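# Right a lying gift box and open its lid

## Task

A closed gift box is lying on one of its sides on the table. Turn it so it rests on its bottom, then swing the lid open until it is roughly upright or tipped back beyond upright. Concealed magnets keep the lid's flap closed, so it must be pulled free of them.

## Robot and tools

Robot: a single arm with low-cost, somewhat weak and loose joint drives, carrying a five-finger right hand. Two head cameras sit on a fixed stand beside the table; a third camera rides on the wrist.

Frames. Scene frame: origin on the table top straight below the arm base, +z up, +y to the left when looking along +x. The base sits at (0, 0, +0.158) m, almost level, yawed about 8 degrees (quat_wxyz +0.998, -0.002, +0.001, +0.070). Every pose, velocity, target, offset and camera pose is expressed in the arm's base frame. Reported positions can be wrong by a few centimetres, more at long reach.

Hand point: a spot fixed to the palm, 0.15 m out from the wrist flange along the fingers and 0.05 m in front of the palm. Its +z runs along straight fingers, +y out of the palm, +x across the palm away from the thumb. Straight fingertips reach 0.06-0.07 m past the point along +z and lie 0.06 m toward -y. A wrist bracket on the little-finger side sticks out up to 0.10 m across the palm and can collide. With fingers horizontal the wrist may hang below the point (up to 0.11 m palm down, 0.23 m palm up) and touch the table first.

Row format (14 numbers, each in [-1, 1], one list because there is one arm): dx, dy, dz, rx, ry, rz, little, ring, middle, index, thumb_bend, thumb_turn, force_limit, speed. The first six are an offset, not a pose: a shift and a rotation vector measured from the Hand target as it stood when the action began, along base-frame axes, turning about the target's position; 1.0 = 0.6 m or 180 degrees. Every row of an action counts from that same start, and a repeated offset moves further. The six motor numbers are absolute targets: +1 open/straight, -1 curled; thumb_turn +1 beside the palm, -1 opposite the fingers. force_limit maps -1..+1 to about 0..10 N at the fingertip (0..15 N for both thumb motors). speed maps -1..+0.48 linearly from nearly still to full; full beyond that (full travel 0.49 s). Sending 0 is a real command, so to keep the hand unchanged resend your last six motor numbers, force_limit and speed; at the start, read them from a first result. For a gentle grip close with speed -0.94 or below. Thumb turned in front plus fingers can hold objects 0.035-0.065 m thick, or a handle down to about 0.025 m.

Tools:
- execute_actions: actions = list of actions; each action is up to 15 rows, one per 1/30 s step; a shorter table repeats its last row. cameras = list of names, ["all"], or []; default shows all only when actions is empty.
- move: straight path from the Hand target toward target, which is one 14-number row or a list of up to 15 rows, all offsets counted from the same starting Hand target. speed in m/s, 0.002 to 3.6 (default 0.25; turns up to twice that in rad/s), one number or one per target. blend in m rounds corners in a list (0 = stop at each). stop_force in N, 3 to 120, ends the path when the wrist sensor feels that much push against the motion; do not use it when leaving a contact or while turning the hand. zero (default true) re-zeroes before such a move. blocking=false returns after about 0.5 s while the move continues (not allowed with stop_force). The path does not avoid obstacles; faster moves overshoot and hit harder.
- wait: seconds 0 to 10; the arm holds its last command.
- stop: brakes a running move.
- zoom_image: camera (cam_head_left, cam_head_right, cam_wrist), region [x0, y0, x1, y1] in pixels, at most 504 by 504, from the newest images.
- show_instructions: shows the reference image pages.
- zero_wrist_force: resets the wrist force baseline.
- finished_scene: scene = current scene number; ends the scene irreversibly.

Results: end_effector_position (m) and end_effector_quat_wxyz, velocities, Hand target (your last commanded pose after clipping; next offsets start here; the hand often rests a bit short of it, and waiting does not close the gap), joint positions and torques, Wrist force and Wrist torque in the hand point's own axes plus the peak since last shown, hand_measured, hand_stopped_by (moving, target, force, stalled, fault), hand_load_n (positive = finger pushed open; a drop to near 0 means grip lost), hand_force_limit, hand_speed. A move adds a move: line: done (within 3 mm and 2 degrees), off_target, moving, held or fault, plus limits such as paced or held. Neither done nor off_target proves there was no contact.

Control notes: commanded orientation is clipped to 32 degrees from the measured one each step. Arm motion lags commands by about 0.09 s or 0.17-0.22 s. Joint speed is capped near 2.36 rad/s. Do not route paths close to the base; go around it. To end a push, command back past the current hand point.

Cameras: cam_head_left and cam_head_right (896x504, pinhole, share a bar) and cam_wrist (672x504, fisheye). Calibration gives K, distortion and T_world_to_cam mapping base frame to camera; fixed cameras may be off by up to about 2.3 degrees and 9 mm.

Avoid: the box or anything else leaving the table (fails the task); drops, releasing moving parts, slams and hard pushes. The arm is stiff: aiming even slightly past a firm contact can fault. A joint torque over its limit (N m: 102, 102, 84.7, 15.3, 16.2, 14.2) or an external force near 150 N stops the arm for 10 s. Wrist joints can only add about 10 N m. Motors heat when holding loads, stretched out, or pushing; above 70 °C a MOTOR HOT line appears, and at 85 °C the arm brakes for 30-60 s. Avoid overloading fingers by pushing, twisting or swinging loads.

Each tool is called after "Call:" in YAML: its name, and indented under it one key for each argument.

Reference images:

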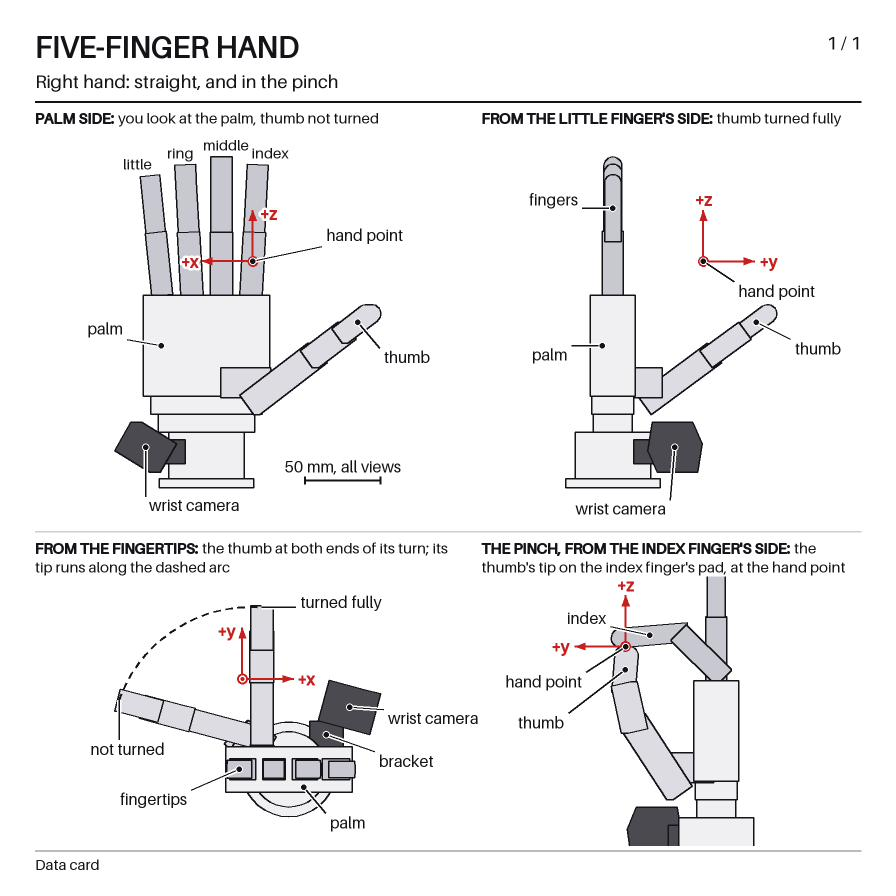

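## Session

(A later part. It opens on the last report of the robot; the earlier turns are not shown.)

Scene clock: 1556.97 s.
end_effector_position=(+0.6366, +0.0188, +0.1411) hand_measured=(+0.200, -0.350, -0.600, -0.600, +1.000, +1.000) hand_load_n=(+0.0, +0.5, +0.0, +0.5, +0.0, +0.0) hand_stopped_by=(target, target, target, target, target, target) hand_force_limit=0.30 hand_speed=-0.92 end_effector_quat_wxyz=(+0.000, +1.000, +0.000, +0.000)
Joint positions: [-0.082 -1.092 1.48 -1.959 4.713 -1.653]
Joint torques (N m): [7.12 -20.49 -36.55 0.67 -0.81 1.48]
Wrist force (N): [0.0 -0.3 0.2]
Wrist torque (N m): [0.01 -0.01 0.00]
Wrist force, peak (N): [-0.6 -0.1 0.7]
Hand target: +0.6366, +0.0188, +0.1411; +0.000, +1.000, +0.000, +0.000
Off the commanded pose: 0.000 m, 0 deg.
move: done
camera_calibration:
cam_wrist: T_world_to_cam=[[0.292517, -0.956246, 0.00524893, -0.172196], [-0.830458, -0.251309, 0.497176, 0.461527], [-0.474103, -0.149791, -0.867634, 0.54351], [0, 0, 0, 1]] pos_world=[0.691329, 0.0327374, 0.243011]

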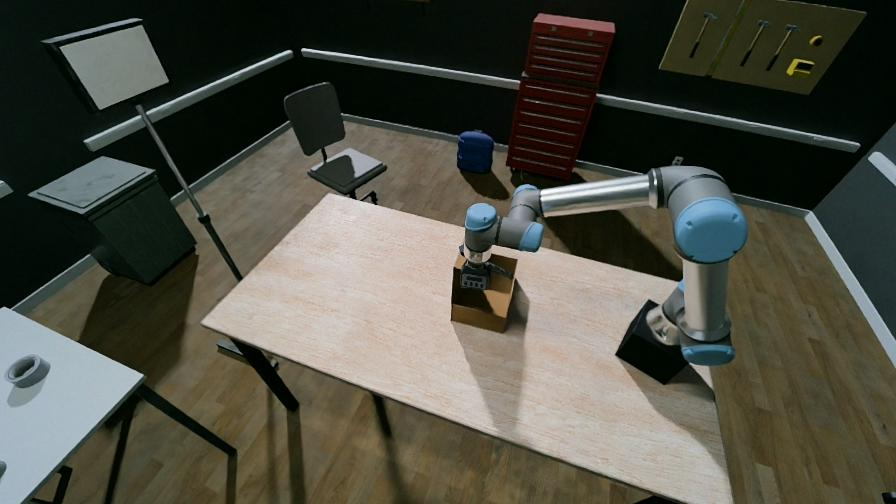

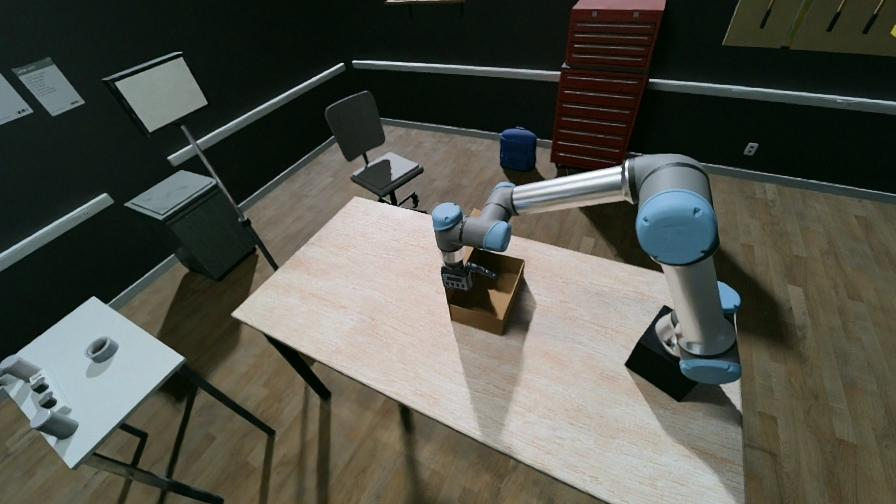

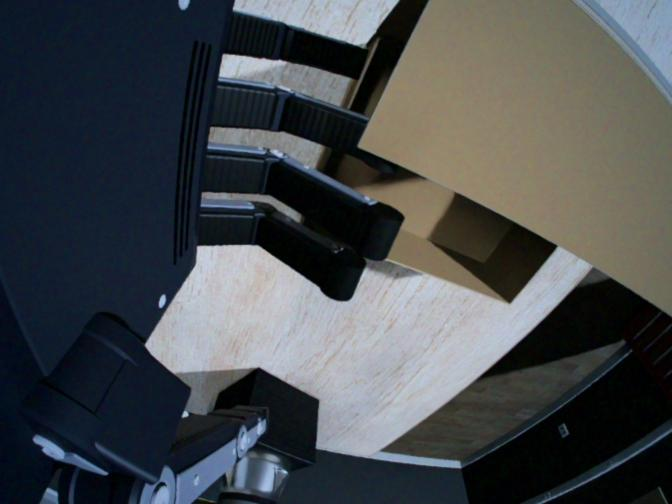

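Call:
move:
  target: [0.0633,-0.02,-0.06,0,0,0,-0.1,-0.35,-0.6,-0.6,1,1,0,-0.5]
  speed: 0.08
  cameras: ["cam_wrist","cam_head_left"]

Call:
zoom_image:
  camera: "cam_head_left"
  region: [430, 200, 570, 360]

Scene clock: 1601.60 s.
end_effector_position=(+0.6745, +0.0068, +0.1051) hand_measured=(-0.100, -0.350, -0.600, -0.600, +1.000, +1.000) hand_load_n=(+0.0, +0.0, +0.0, +0.0, +0.0, +0.0) hand_stopped_by=(target, target, target, target, target, target) hand_force_limit=0.00 hand_speed=-0.50 end_effector_quat_wxyz=(+0.000, +1.000, +0.000, +0.000)
Joint positions: [-0.095 -0.977 1.396 -1.99 4.713 -1.665]
Joint torques (N m): [-5.35 -23.41 -35.74 -5.59 0.55 -0.86]
Wrist force (N): [-0.4 -0.4 0.2]
Wrist torque (N m): [0.02 0.04 -0.01]
Wrist force, peak (N): [-0.3 -0.2 0.7]
Hand target: +0.6746, +0.0068, +0.1051; +0.000, +1.000, +0.000, +0.000
Off the commanded pose: 0.000 m, 0 deg.
move: done
camera_calibration:
cam_wrist: T_world_to_cam=[[0.292517, -0.956246, 0.00524893, -0.194568], [-0.830458, -0.251309, 0.497176, 0.507884], [-0.474103, -0.149791, -0.867634, 0.528446], [0, 0, 0, 1]] pos_world=[0.729229, 0.0207374, 0.207011]
Images, in order (width x height): cam_head_left 896x504, cam_wrist 672x504.

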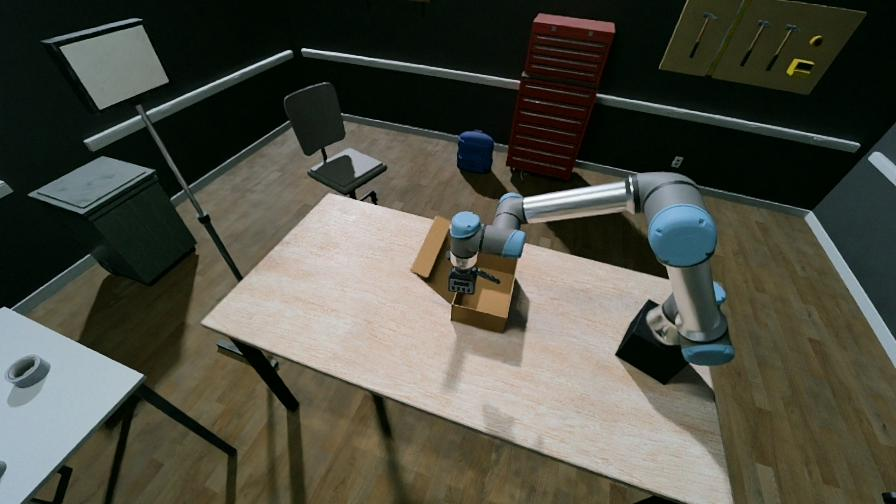

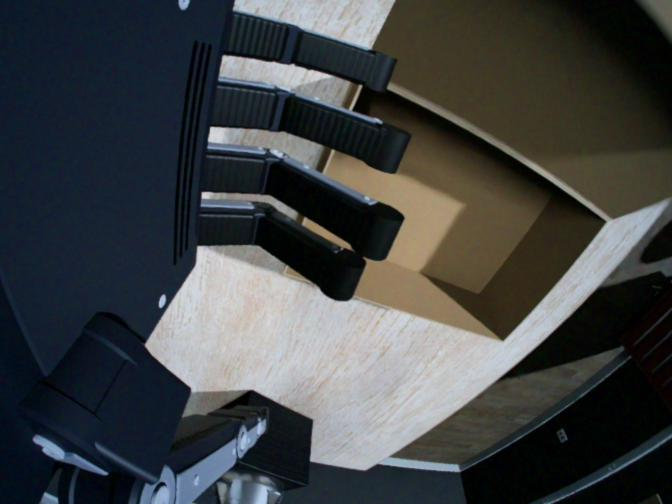

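Scaled by 3.150 from the camera's 896x504 image, which has a finer 1280x720 frame.

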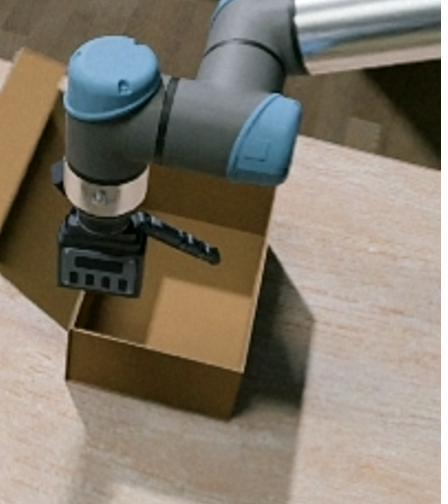

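Call:
finished_scene:
  scene: 2

The scene is finished: the task was done.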